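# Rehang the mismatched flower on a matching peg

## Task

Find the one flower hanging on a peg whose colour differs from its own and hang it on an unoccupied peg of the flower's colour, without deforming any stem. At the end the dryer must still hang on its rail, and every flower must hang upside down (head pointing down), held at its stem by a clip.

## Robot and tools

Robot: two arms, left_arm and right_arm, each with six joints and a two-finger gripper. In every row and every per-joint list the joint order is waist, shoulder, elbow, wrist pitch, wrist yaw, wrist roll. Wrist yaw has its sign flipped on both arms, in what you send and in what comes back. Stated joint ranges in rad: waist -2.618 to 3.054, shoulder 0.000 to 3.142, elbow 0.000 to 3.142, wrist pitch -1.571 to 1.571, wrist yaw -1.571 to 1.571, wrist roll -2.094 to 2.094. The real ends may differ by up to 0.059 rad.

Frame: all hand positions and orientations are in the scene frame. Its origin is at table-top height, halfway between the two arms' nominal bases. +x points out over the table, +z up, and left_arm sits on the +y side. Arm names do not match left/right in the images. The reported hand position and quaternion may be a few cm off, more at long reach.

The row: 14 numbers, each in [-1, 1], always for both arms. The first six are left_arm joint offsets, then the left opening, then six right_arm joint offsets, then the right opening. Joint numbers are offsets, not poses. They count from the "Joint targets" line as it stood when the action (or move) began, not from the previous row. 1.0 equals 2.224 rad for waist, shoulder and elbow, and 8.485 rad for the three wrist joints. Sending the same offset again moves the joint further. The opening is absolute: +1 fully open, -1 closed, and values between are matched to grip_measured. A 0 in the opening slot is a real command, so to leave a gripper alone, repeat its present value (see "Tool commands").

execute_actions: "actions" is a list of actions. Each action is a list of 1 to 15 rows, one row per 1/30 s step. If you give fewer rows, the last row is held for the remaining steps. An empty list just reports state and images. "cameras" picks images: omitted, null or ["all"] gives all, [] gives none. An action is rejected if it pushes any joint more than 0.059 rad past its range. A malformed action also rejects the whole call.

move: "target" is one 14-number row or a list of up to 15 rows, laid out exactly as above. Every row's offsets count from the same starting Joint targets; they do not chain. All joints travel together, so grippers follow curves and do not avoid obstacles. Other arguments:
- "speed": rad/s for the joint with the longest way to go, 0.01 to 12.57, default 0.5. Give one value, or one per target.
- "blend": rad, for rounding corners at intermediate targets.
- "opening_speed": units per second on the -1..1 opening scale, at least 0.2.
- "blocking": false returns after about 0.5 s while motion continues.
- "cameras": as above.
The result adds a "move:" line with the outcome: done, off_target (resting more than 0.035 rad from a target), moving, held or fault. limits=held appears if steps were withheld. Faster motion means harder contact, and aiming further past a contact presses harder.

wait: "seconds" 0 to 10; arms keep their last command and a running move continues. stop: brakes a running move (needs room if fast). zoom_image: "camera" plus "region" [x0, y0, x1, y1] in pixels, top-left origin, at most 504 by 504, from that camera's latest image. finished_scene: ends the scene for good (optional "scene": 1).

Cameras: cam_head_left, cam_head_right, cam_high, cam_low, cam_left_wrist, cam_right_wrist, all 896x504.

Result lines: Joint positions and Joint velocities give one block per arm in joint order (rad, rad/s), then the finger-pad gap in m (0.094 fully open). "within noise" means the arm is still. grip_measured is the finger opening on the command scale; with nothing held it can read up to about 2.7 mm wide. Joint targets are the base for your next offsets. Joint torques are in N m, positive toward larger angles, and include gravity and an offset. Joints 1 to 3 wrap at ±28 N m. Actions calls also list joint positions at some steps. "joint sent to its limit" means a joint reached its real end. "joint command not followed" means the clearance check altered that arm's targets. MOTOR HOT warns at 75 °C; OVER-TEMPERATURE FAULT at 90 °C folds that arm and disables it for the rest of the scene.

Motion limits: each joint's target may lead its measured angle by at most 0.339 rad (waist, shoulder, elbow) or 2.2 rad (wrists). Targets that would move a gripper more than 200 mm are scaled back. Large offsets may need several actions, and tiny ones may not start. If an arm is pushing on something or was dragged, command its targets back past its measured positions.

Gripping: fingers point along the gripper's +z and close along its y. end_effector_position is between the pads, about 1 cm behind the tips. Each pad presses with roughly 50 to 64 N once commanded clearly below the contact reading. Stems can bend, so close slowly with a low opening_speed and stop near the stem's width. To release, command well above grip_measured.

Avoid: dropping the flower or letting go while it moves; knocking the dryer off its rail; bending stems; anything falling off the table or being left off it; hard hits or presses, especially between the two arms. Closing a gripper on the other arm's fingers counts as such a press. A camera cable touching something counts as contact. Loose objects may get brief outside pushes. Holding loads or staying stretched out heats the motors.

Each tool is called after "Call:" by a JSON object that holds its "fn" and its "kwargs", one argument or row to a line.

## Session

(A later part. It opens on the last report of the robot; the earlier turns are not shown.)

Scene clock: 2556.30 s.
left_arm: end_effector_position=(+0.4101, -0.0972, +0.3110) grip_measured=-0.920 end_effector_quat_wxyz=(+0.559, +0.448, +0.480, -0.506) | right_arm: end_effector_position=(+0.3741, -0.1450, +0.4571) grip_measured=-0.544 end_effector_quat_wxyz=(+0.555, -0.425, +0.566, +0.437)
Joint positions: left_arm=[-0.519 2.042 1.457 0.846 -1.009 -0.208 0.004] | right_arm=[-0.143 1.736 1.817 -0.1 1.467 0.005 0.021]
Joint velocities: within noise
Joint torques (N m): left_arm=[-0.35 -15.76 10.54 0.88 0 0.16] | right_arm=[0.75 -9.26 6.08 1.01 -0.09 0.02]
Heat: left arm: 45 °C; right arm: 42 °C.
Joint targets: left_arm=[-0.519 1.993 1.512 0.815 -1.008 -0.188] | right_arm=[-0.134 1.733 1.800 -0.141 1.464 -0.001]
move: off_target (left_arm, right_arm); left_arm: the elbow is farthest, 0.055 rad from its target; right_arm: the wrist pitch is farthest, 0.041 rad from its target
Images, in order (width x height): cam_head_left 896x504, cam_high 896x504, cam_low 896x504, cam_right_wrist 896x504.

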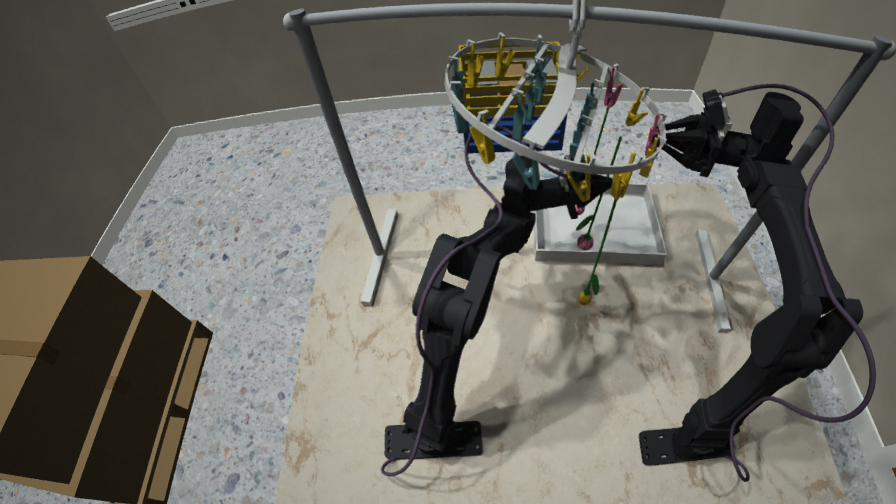

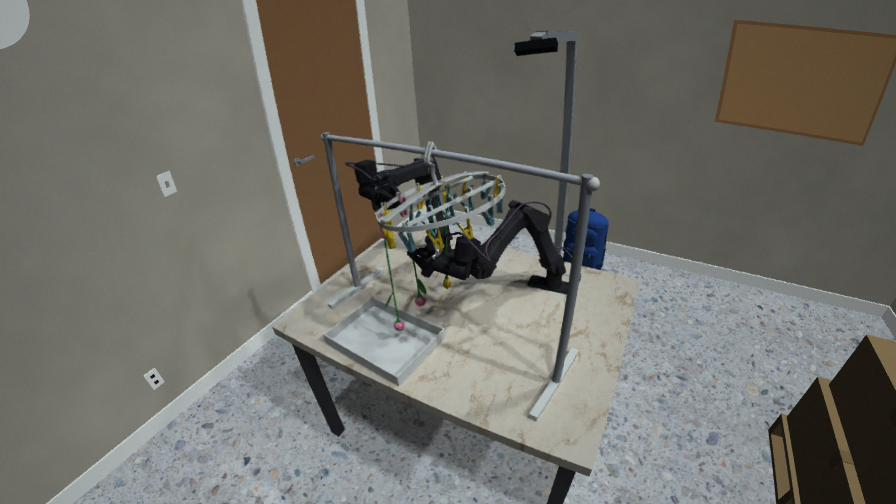

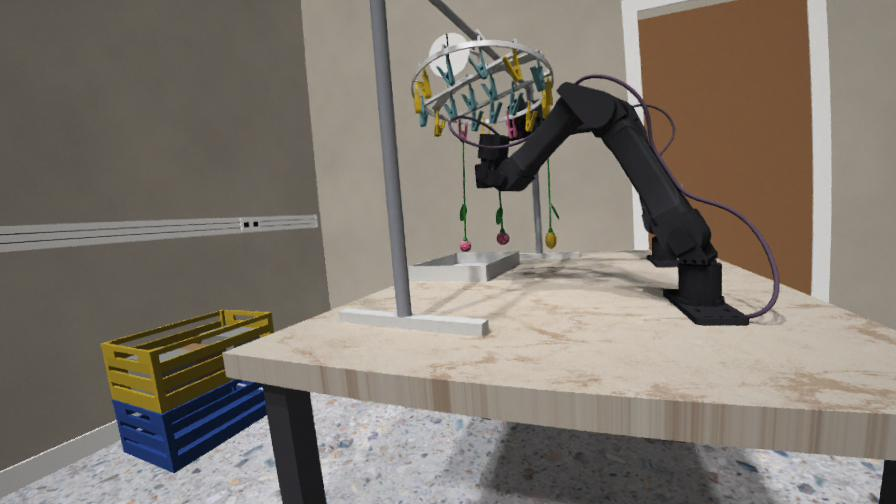

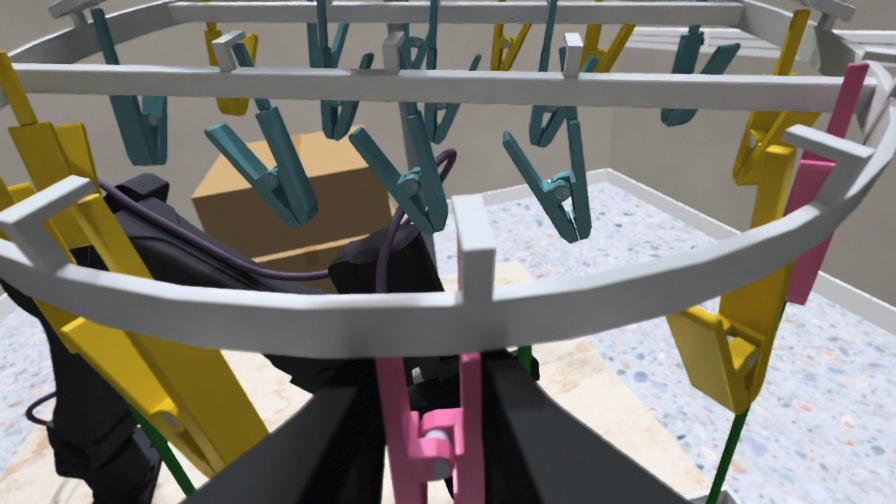

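Call:
{"fn": "zoom_image", "kwargs": {
  "camera": "cam_head_left",
  "region": [440, 60, 600, 230]
}}

Call:
{"fn": "zoom_image", "kwargs": {
  "camera": "cam_right_wrist",
  "region": [360, 100, 500, 300]
}}

Scaled by 2.965 from the camera's 896x504 image, which has a finer 1280x720 frame.

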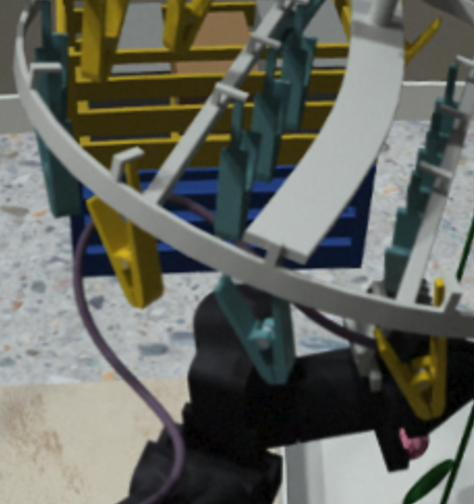

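Scaled by 2.520 from the camera's 896x504 image, which has a finer 1280x720 frame.

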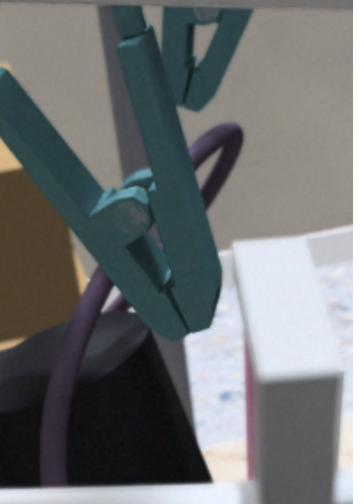

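Call:
{"fn": "move", "kwargs": {
  "target": [-0.0049,-0.0355,-0.1079,0.0218,0,0.0025,-0.97,0,0,0,0,0,0,-0.58],
  "speed": 0.12,
  "cameras": ["cam_right_wrist", "cam_head_left", "cam_head_right", "cam_low"]
}}

Call:
{"fn": "zoom_image", "kwargs": {
  "camera": "cam_right_wrist",
  "region": [350, 300, 550, 504]
}}

Call:
{"fn": "zoom_image", "kwargs": {
  "camera": "cam_head_left",
  "region": [560, 110, 680, 270]
}}

Scene clock: 2639.60 s.
left_arm: end_effector_position=(+0.3855, -0.0851, +0.2967) grip_measured=-0.920 end_effector_quat_wxyz=(+0.561, +0.453, +0.478, -0.502) | right_arm: end_effector_position=(+0.3741, -0.1450, +0.4571) grip_measured=-0.544 end_effector_quat_wxyz=(+0.555, -0.425, +0.566, +0.437)
Joint positions: left_arm=[-0.519 1.964 1.286 0.929 -1.01 -0.186 0.004] | right_arm=[-0.143 1.736 1.817 -0.1 1.467 0.005 0.021]
Joint velocities: within noise
Joint torques (N m): left_arm=[-0.54 -14.98 4.21 1.8 0.05 0.12] | right_arm=[0.75 -9.28 6.06 1.01 -0.09 0.02]
Heat: left arm: 63 °C; right arm: 42 °C.
Joint targets: left_arm=[-0.530 1.914 1.272 1.000 -1.008 -0.167] | right_arm=[-0.134 1.733 1.800 -0.141 1.464 -0.001]
move: off_target (left_arm, right_arm); left_arm: the wrist pitch is farthest, 0.071 rad from its target; right_arm: the wrist pitch is farthest, 0.041 rad from its target
Images, in order (width x height): cam_head_left 896x504, cam_head_right 896x504, cam_low 896x504, cam_right_wrist 896x504.

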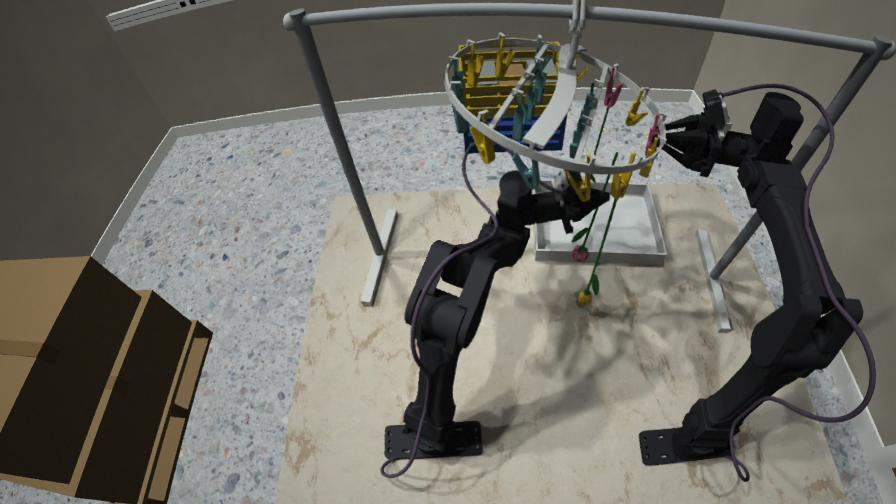

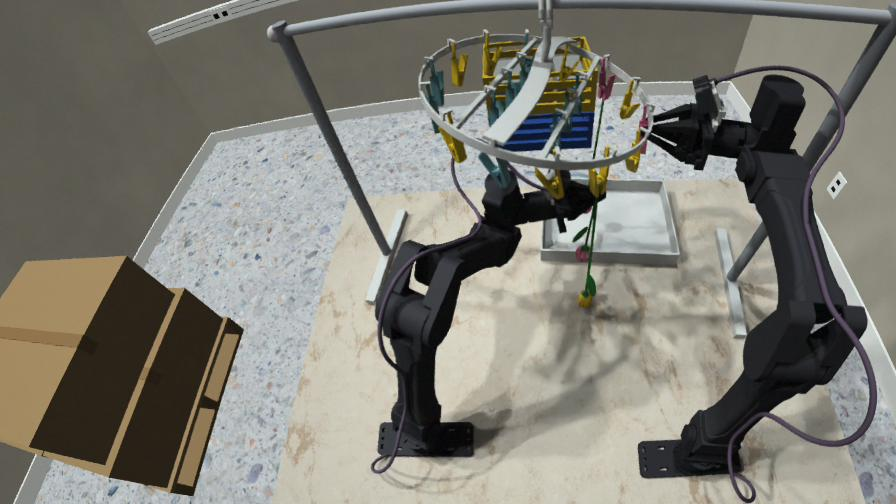

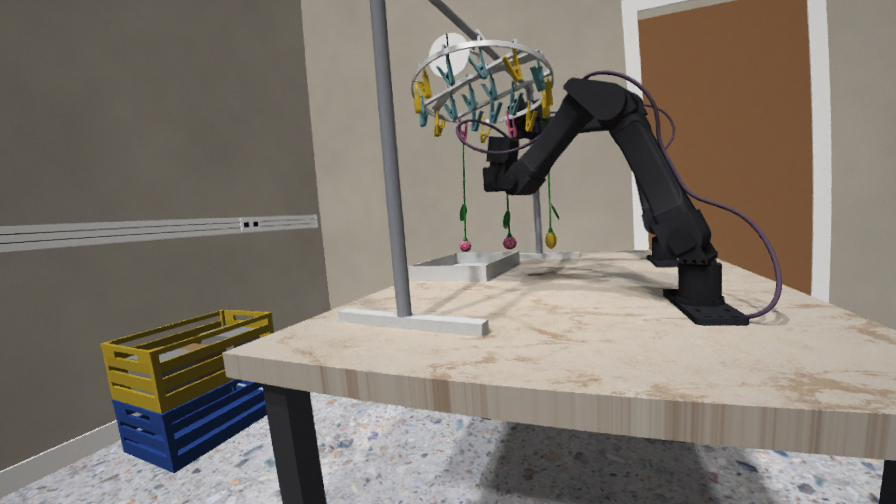

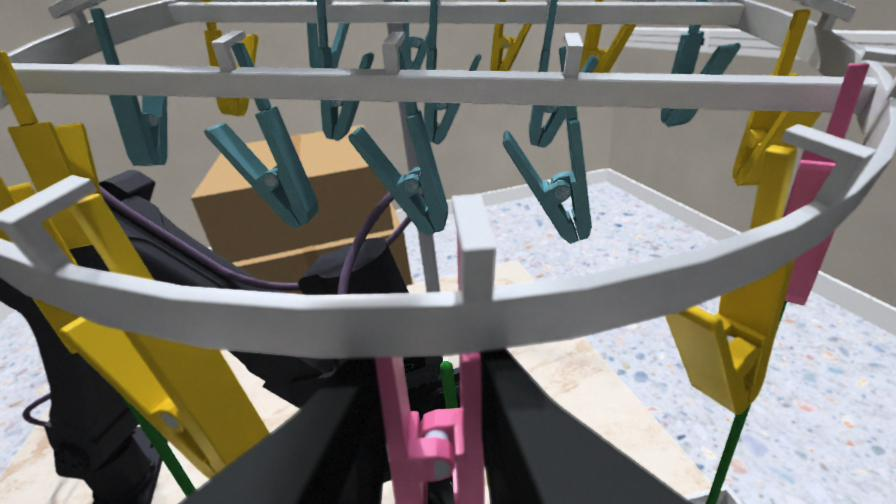

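Scaled by 2.471 from the camera's 896x504 image, which has a finer 1280x720 frame.

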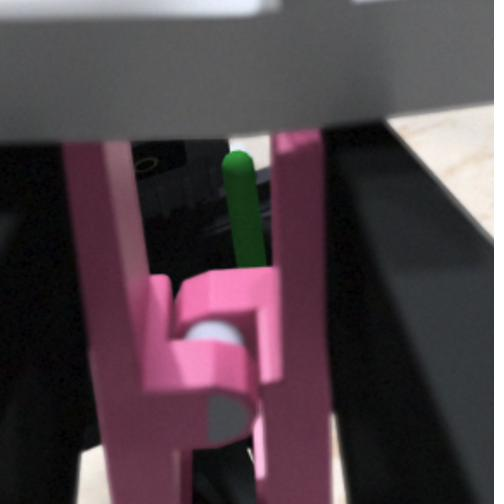

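Scaled by 3.150 from the camera's 896x504 image, which has a finer 1280x720 frame.

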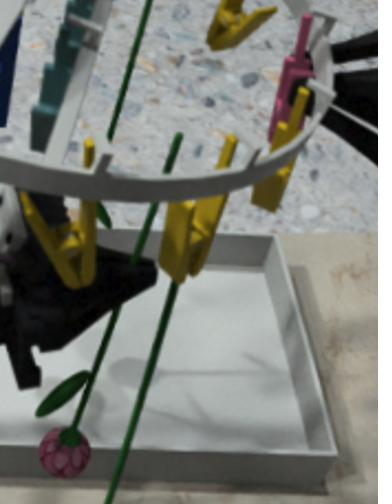

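Call:
{"fn": "move", "kwargs": {
  "target": [-0.0247,0.0252,0.0490,-0.01933,0.01025,0.0032,-0.97,0,0,0,0,0,0,-0.58],
  "speed": 0.1,
  "cameras": ["cam_right_wrist", "cam_head_left"]
}}

Call:
{"fn": "zoom_image", "kwargs": {
  "camera": "cam_right_wrist",
  "region": [350, 300, 550, 504]
}}

Scene clock: 2710.00 s.
left_arm: end_effector_position=(+0.3782, -0.1108, +0.3025) grip_measured=-0.920 end_effector_quat_wxyz=(+0.561, +0.452, +0.480, -0.501) | right_arm: end_effector_position=(+0.3741, -0.1450, +0.4571) grip_measured=-0.544 end_effector_quat_wxyz=(+0.555, -0.425, +0.566, +0.437)
Joint positions: left_arm=[-0.582 1.969 1.326 0.869 -0.946 -0.159 0.004] | right_arm=[-0.143 1.736 1.817 -0.1 1.467 0.005 0.021]
Joint velocities: within noise
Joint torques (N m): left_arm=[-0.7 -10.18 10.44 0.9 0.29 0.12] | right_arm=[0.75 -9.28 6.08 1.02 -0.09 0.02]
Heat: left arm: 64 °C; right arm: 42 °C.
Joint targets: left_arm=[-0.585 1.970 1.381 0.836 -0.921 -0.139] | right_arm=[-0.134 1.733 1.800 -0.141 1.464 -0.001]
move: off_target (left_arm, right_arm); left_arm: the elbow is farthest, 0.055 rad from its target; right_arm: the wrist pitch is farthest, 0.041 rad from its target
Images, in order (width x height): cam_head_left 896x504, cam_right_wrist 896x504.

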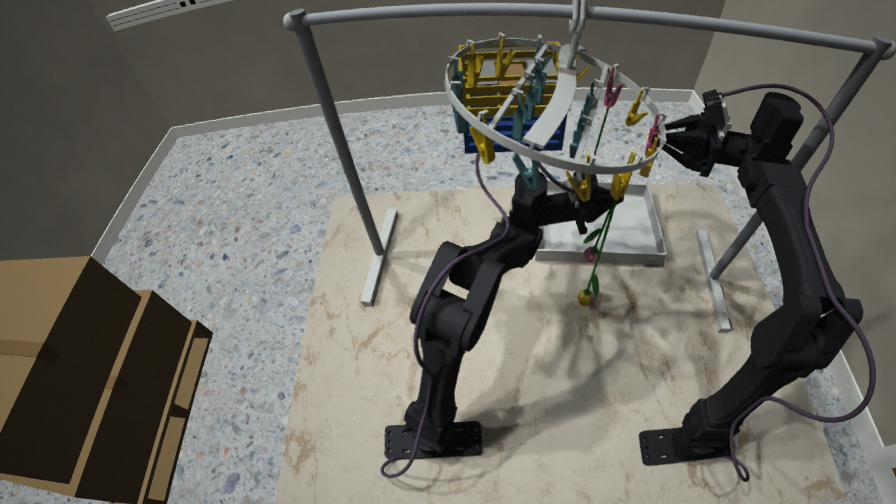

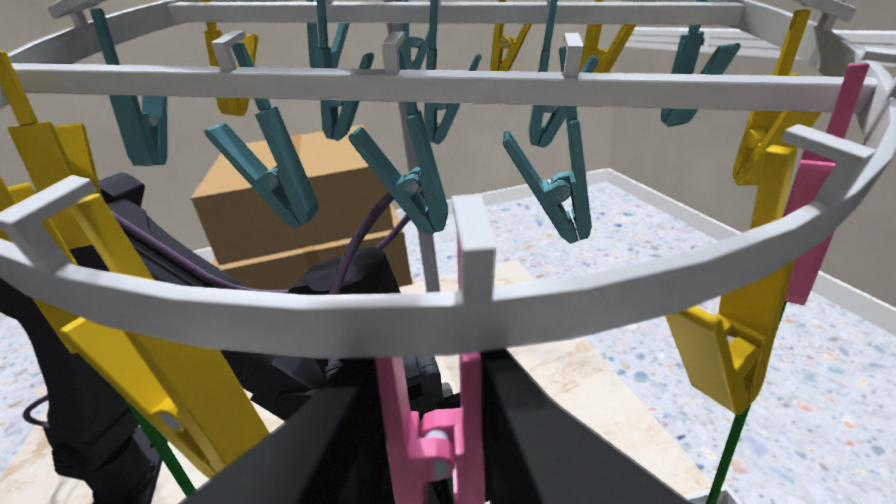

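Scaled by 2.471 from the camera's 896x504 image, which has a finer 1280x720 frame.

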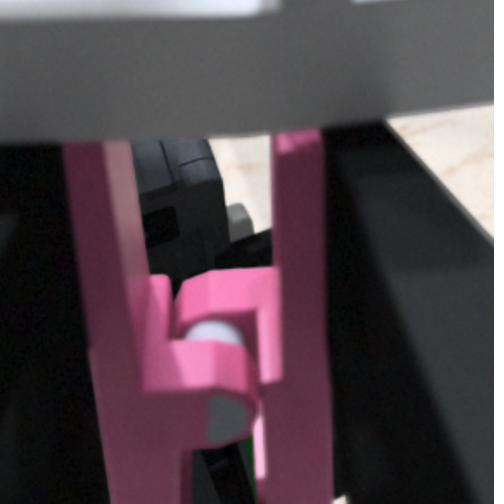

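Call:
{"fn": "zoom_image", "kwargs": {
  "camera": "cam_head_left",
  "region": [595, 110, 675, 190]
}}

Scaled by 6.300 from the camera's 896x504 image, which has a finer 1280x720 frame.

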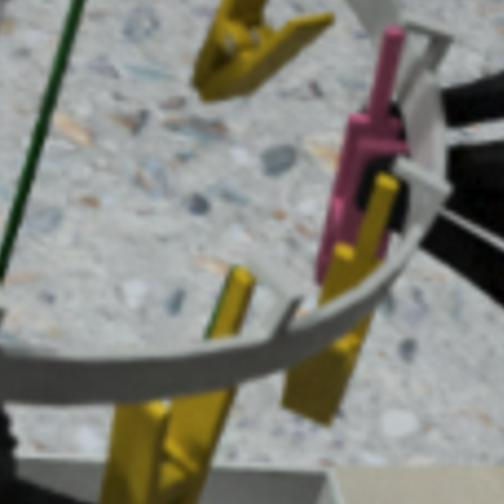

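Call:
{"fn": "wait", "kwargs": {
  "seconds": 0,
  "cameras": ["cam_low", "cam_high", "cam_head_right", "cam_right_wrist"]
}}

Call:
{"fn": "zoom_image", "kwargs": {
  "camera": "cam_low",
  "region": [480, 90, 560, 160]
}}

Call:
{"fn": "zoom_image", "kwargs": {
  "camera": "cam_head_right",
  "region": [580, 90, 680, 180]
}}

Call:
{"fn": "zoom_image", "kwargs": {
  "camera": "cam_high",
  "region": [370, 170, 450, 270]
}}

Scene clock: 2872.33 s.
left_arm: end_effector_position=(+0.3776, -0.1114, +0.3023) grip_measured=-0.920 end_effector_quat_wxyz=(+0.560, +0.452, +0.480, -0.501) | right_arm: end_effector_position=(+0.3741, -0.1450, +0.4571) grip_measured=-0.544 end_effector_quat_wxyz=(+0.555, -0.425, +0.566, +0.437)
Joint positions: left_arm=[-0.584 1.969 1.326 0.868 -0.946 -0.159 0.004] | right_arm=[-0.143 1.736 1.817 -0.1 1.467 0.005 0.021]
Joint velocities: within noise
Joint torques (N m): left_arm=[-0.57 -10.28 10.26 0.89 0.26 0.12] | right_arm=[0.75 -9.28 6.08 1.02 -0.09 0.02]
Heat: left arm: 51 °C; right arm: 41 °C.
Joint targets: left_arm=[-0.585 1.970 1.381 0.836 -0.921 -0.139] | right_arm=[-0.134 1.733 1.800 -0.141 1.464 -0.001]
Tool commands: left_gripper/opening=-0.97 right_gripper/opening=-0.58
Images, in order (width x height): cam_head_right 896x504, cam_high 896x504, cam_low 896x504, cam_right_wrist 896x504.

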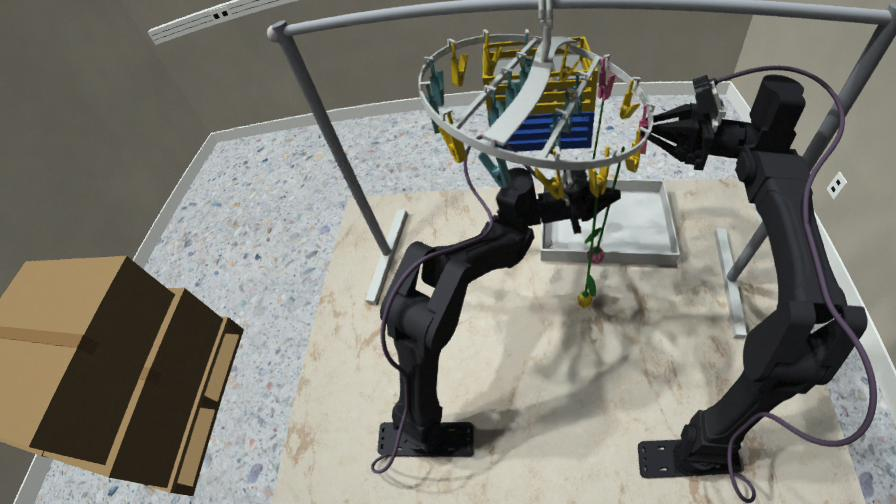

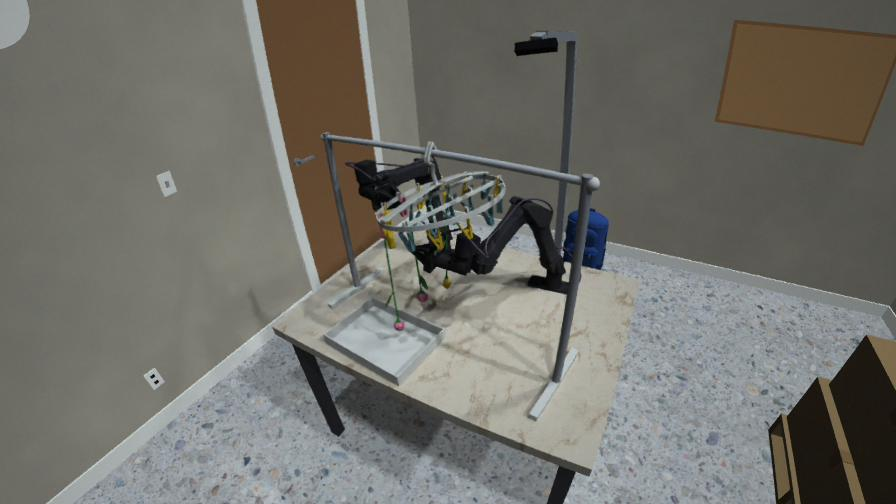

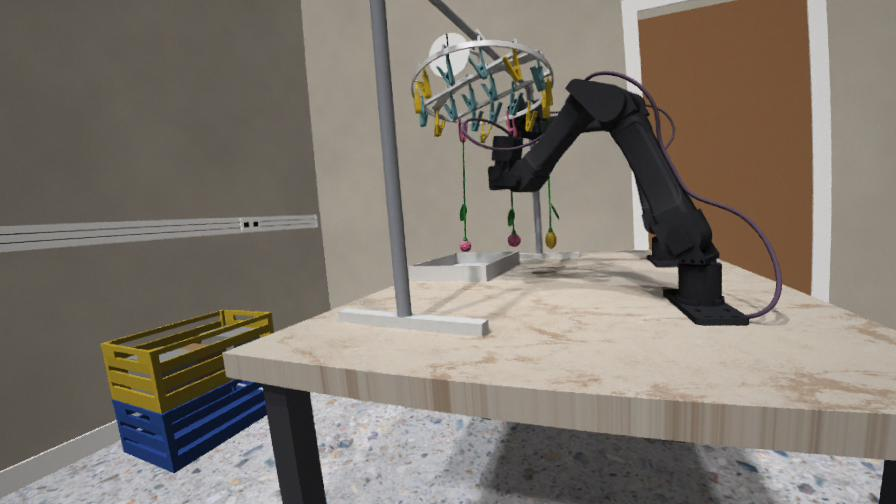

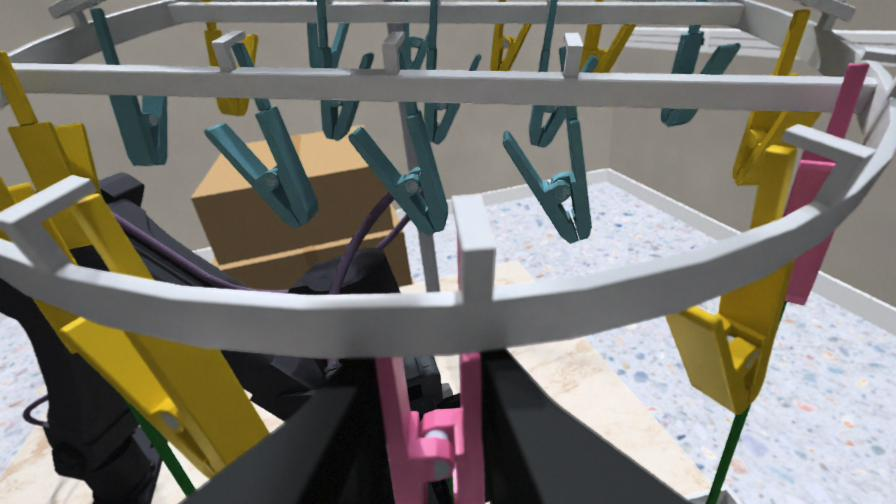

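Scaled by 6.300 from the camera's 896x504 image, which has a finer 1280x720 frame.

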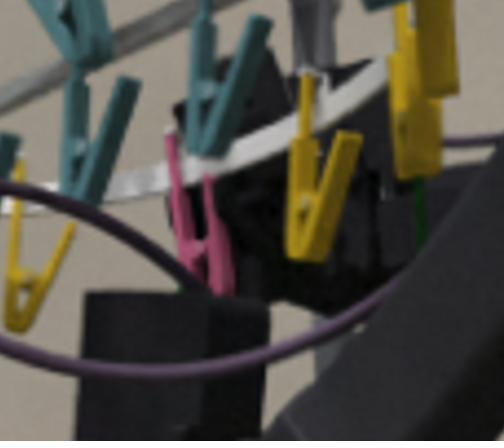

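Scaled by 5.040 from the camera's 896x504 image, which has a finer 1280x720 frame.

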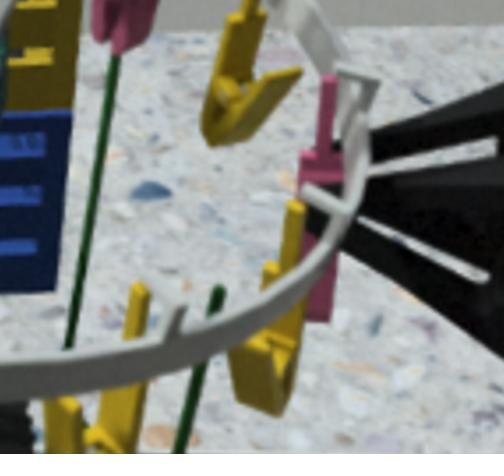

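Scaled by 5.040 from the camera's 896x504 image, which has a finer 1280x720 frame.

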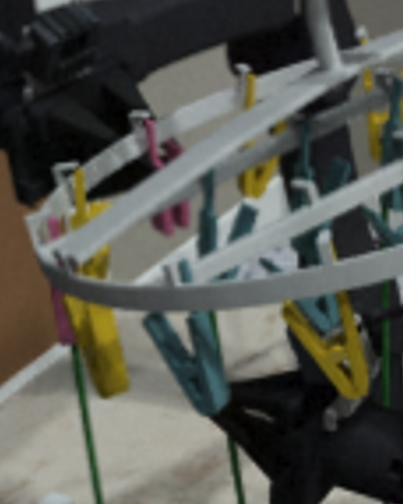

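Call:
{"fn": "move", "kwargs": {
  "target": [
    [0,0.0238,0.0009,0.01662,0,0,-0.97,0,0,0,0,0,0,-0.58],
    [-0.0225,0.0238,0.0009,0.01662,0.0056,0.0021,-0.97,0,0,0,0,0,0,-0.58]
  ],
  "speed": 0.08,
  "cameras": ["cam_right_wrist", "cam_head_right", "cam_head_left", "cam_low"]
}}

Call:
{"fn": "zoom_image", "kwargs": {
  "camera": "cam_right_wrist",
  "region": [350, 300, 550, 504]
}}

Call:
{"fn": "zoom_image", "kwargs": {
  "camera": "cam_head_right",
  "region": [580, 90, 680, 190]
}}

Call:
{"fn": "zoom_image", "kwargs": {
  "camera": "cam_low",
  "region": [480, 90, 560, 170]
}}

Scene clock: 2949.83 s.
left_arm: end_effector_position=(+0.3717, -0.1343, +0.2832) grip_measured=-0.920 end_effector_quat_wxyz=(+0.559, +0.453, +0.480, -0.502) | right_arm: end_effector_position=(+0.3741, -0.1450, +0.4571) grip_measured=-0.544 end_effector_quat_wxyz=(+0.555, -0.425, +0.566, +0.437)
Joint positions: left_arm=[-0.636 2.021 1.326 0.903 -0.898 -0.14 0.004] | right_arm=[-0.143 1.736 1.817 -0.1 1.467 0.005 0.021]
Joint velocities: within noise
Joint torques (N m): left_arm=[-0.32 -10.61 10.7 1.92 0.21 0.09] | right_arm=[0.75 -9.28 6.08 1.01 -0.08 0.02]
Heat: left arm: 51 °C; right arm: 41 °C.
Joint targets: left_arm=[-0.635 2.023 1.383 0.977 -0.873 -0.122] | right_arm=[-0.134 1.733 1.800 -0.141 1.464 -0.001]
move: off_target (left_arm, right_arm); left_arm: the wrist pitch is farthest, 0.074 rad from its target; right_arm: the wrist pitch is farthest, 0.041 rad from its target
Images, in order (width x height): cam_head_left 896x504, cam_head_right 896x504, cam_low 896x504, cam_right_wrist 896x504.

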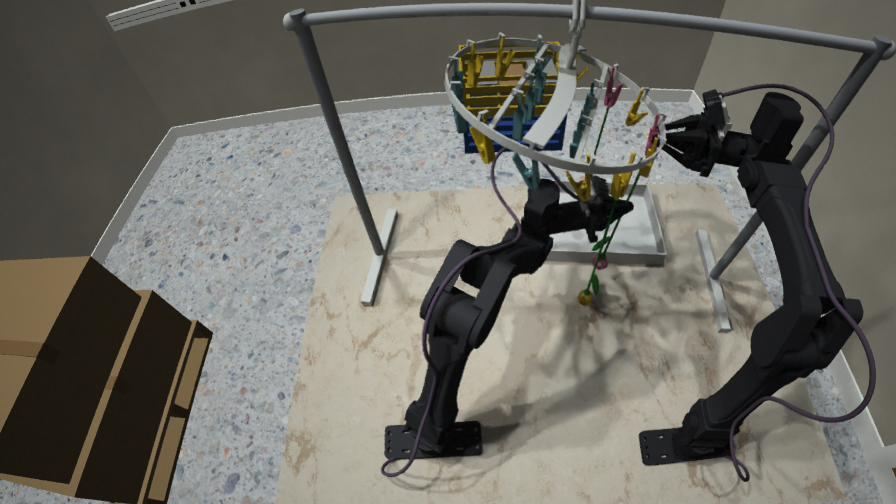

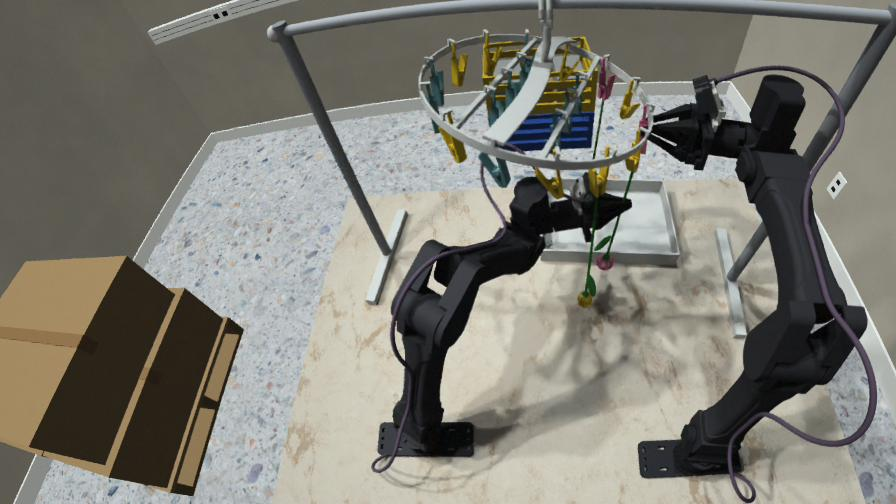

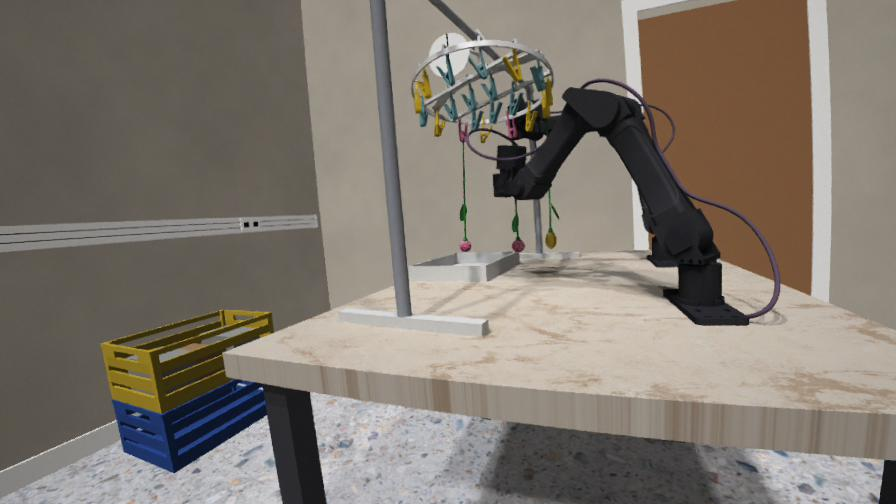

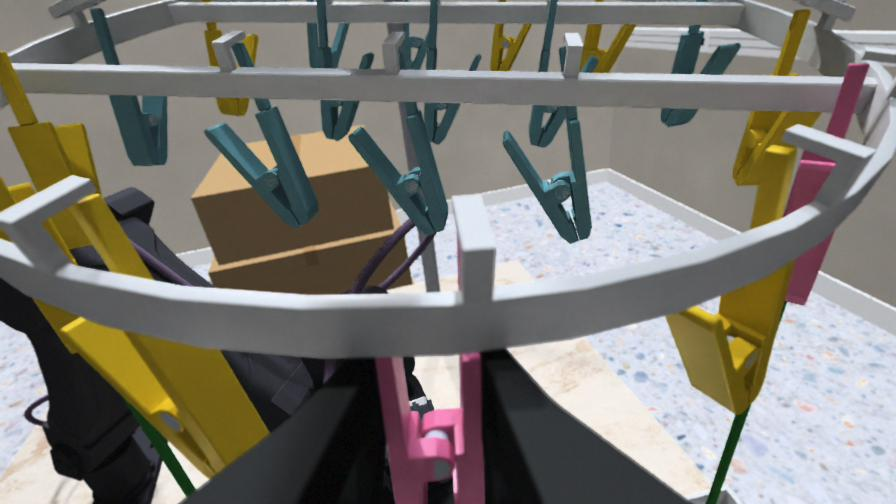

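Scaled by 2.471 from the camera's 896x504 image, which has a finer 1280x720 frame.

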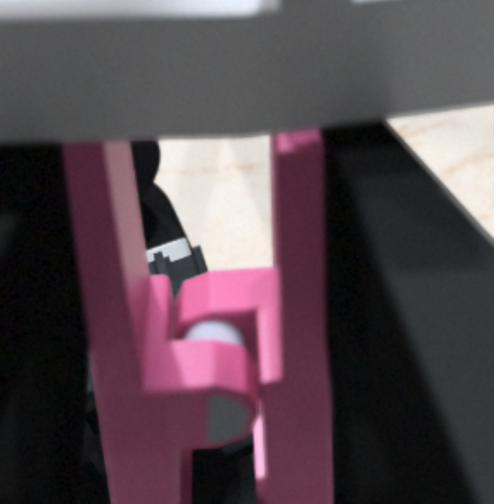

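Scaled by 5.040 from the camera's 896x504 image, which has a finer 1280x720 frame.

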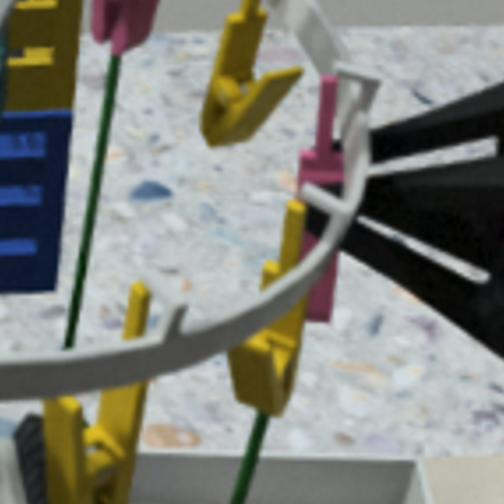

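Scaled by 6.300 from the camera's 896x504 image, which has a finer 1280x720 frame.

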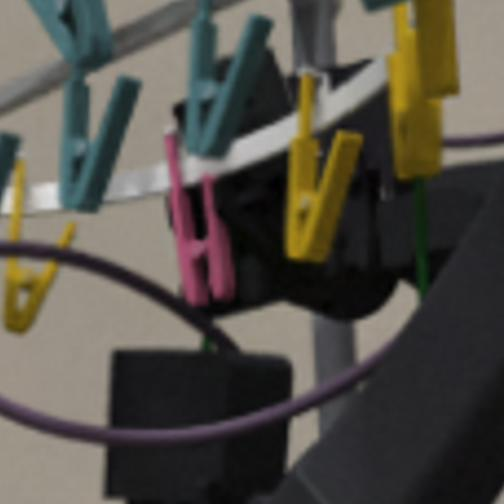

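Call:
{"fn": "zoom_image", "kwargs": {
  "camera": "cam_low",
  "region": [495, 115, 530, 155]
}}

Call:
{"fn": "zoom_image", "kwargs": {
  "camera": "cam_head_right",
  "region": [610, 120, 660, 220]
}}

Call:
{"fn": "zoom_image", "kwargs": {
  "camera": "cam_right_wrist",
  "region": [410, 440, 480, 504]
}}

Scaled by 12.600 from the camera's 896x504 image, which has a finer 1280x720 frame.

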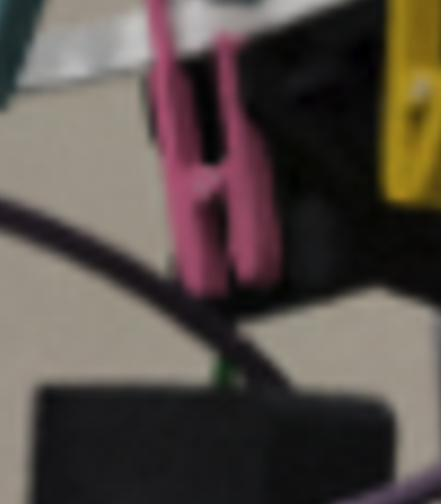

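Scaled by 5.040 from the camera's 896x504 image, which has a finer 1280x720 frame.

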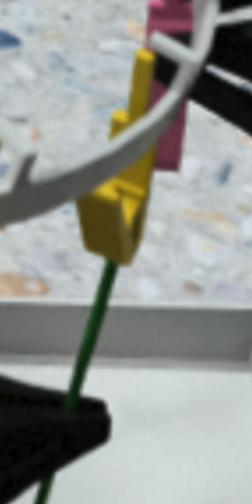

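Scaled by 7.200 from the camera's 896x504 image, which has a finer 1280x720 frame.

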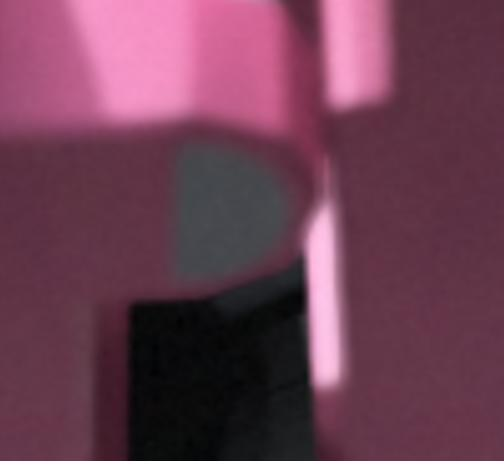

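Call:
{"fn": "move", "kwargs": {
  "target": [-0.0040,-0.0229,0.0063,-0.01556,0.0011,0,-0.97,0,0,0,0,0,0,-0.58],
  "speed": 0.08,
  "cameras": ["cam_right_wrist", "cam_head_right", "cam_head_left", "cam_low"]
}}

Call:
{"fn": "zoom_image", "kwargs": {
  "camera": "cam_right_wrist",
  "region": [400, 424, 500, 504]
}}

Call:
{"fn": "zoom_image", "kwargs": {
  "camera": "cam_head_right",
  "region": [610, 120, 660, 220]
}}

Call:
{"fn": "zoom_image", "kwargs": {
  "camera": "cam_low",
  "region": [495, 115, 530, 155]
}}

Scene clock: 2991.77 s.
left_arm: end_effector_position=(+0.3759, -0.1346, +0.2853) grip_measured=-0.920 end_effector_quat_wxyz=(+0.559, +0.449, +0.486, -0.500) | right_arm: end_effector_position=(+0.3741, -0.1450, +0.4571) grip_measured=-0.544 end_effector_quat_wxyz=(+0.555, -0.425, +0.566, +0.437)
Joint positions: left_arm=[-0.634 2.021 1.342 0.879 -0.887 -0.14 0.004] | right_arm=[-0.143 1.736 1.817 -0.1 1.467 0.005 0.021]
Joint velocities: within noise
Joint torques (N m): left_arm=[-0.54 -15.32 10.47 0.96 0.23 0.08] | right_arm=[0.76 -9.26 6.08 1.01 -0.09 0.02]
Heat: left arm: 54 °C; right arm: 41 °C.
Joint targets: left_arm=[-0.644 1.972 1.397 0.845 -0.864 -0.122] | right_arm=[-0.134 1.733 1.800 -0.141 1.464 -0.001]
move: off_target (left_arm, right_arm); left_arm: the elbow is farthest, 0.055 rad from its target; right_arm: the wrist pitch is farthest, 0.041 rad from its target
Images, in order (width x height): cam_head_left 896x504, cam_head_right 896x504, cam_low 896x504, cam_right_wrist 896x504.

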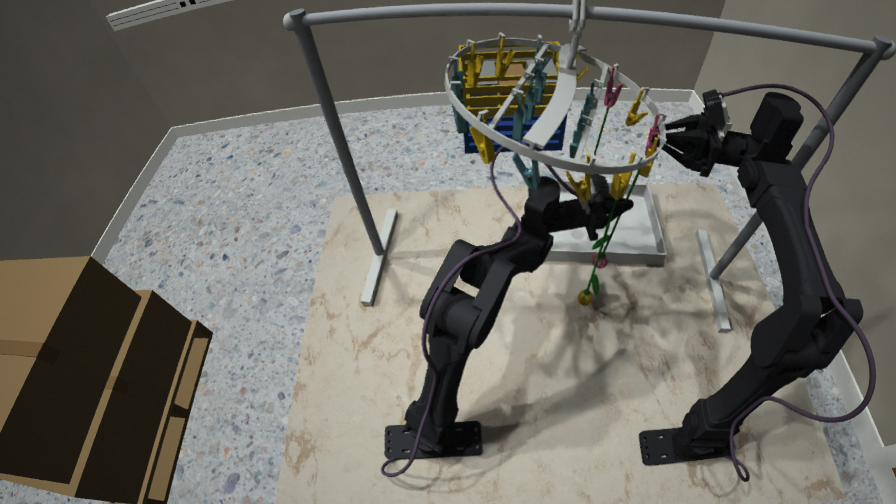

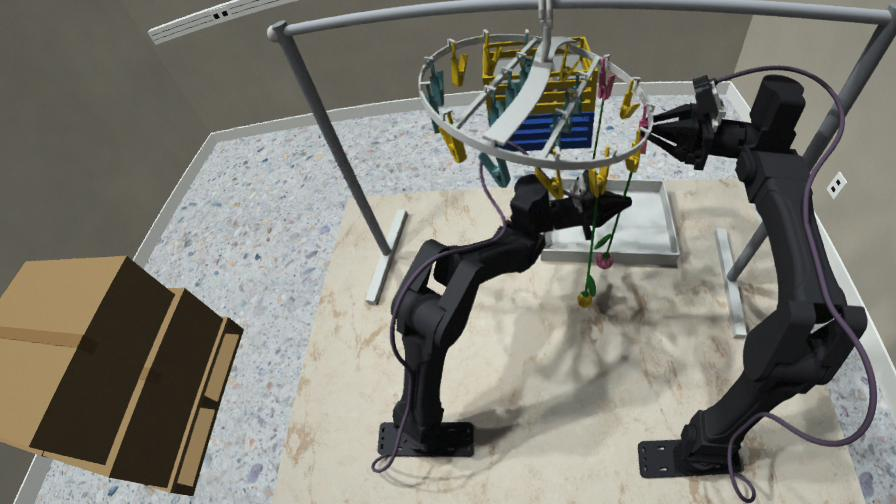

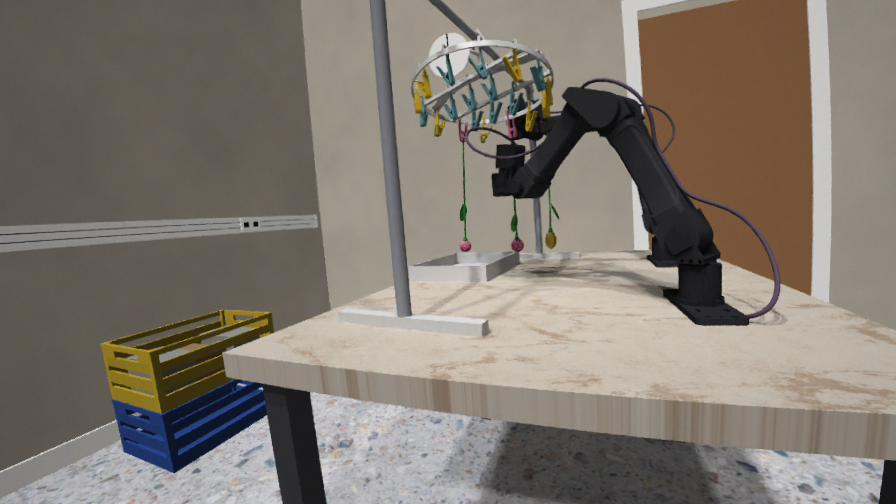

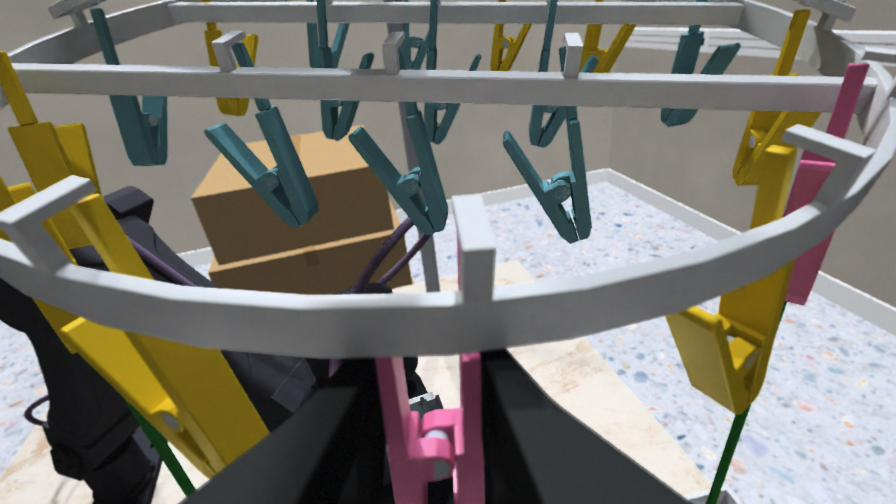

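Scaled by 5.040 from the camera's 896x504 image, which has a finer 1280x720 frame.

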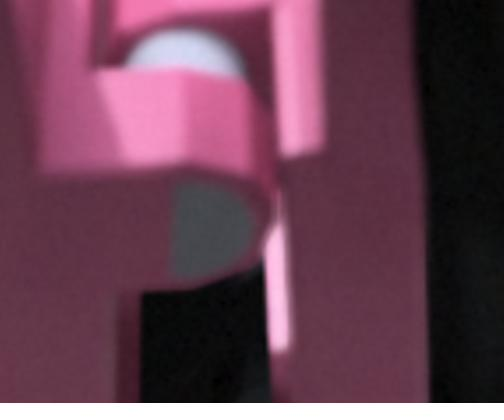

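Scaled by 5.040 from the camera's 896x504 image, which has a finer 1280x720 frame.

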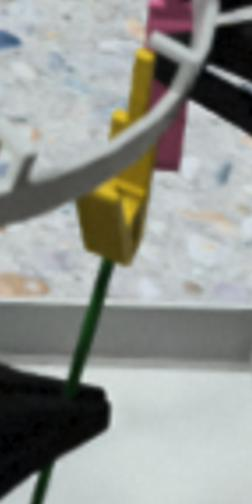

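Scaled by 12.600 from the camera's 896x504 image, which has a finer 1280x720 frame.

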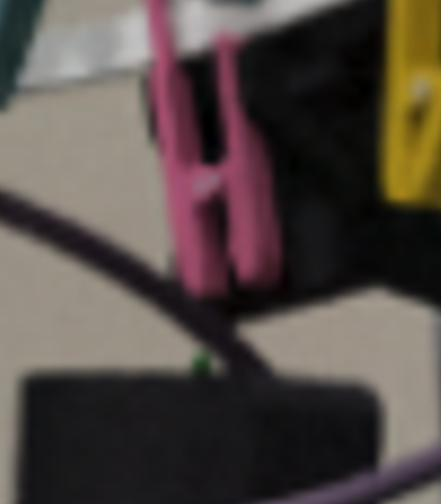

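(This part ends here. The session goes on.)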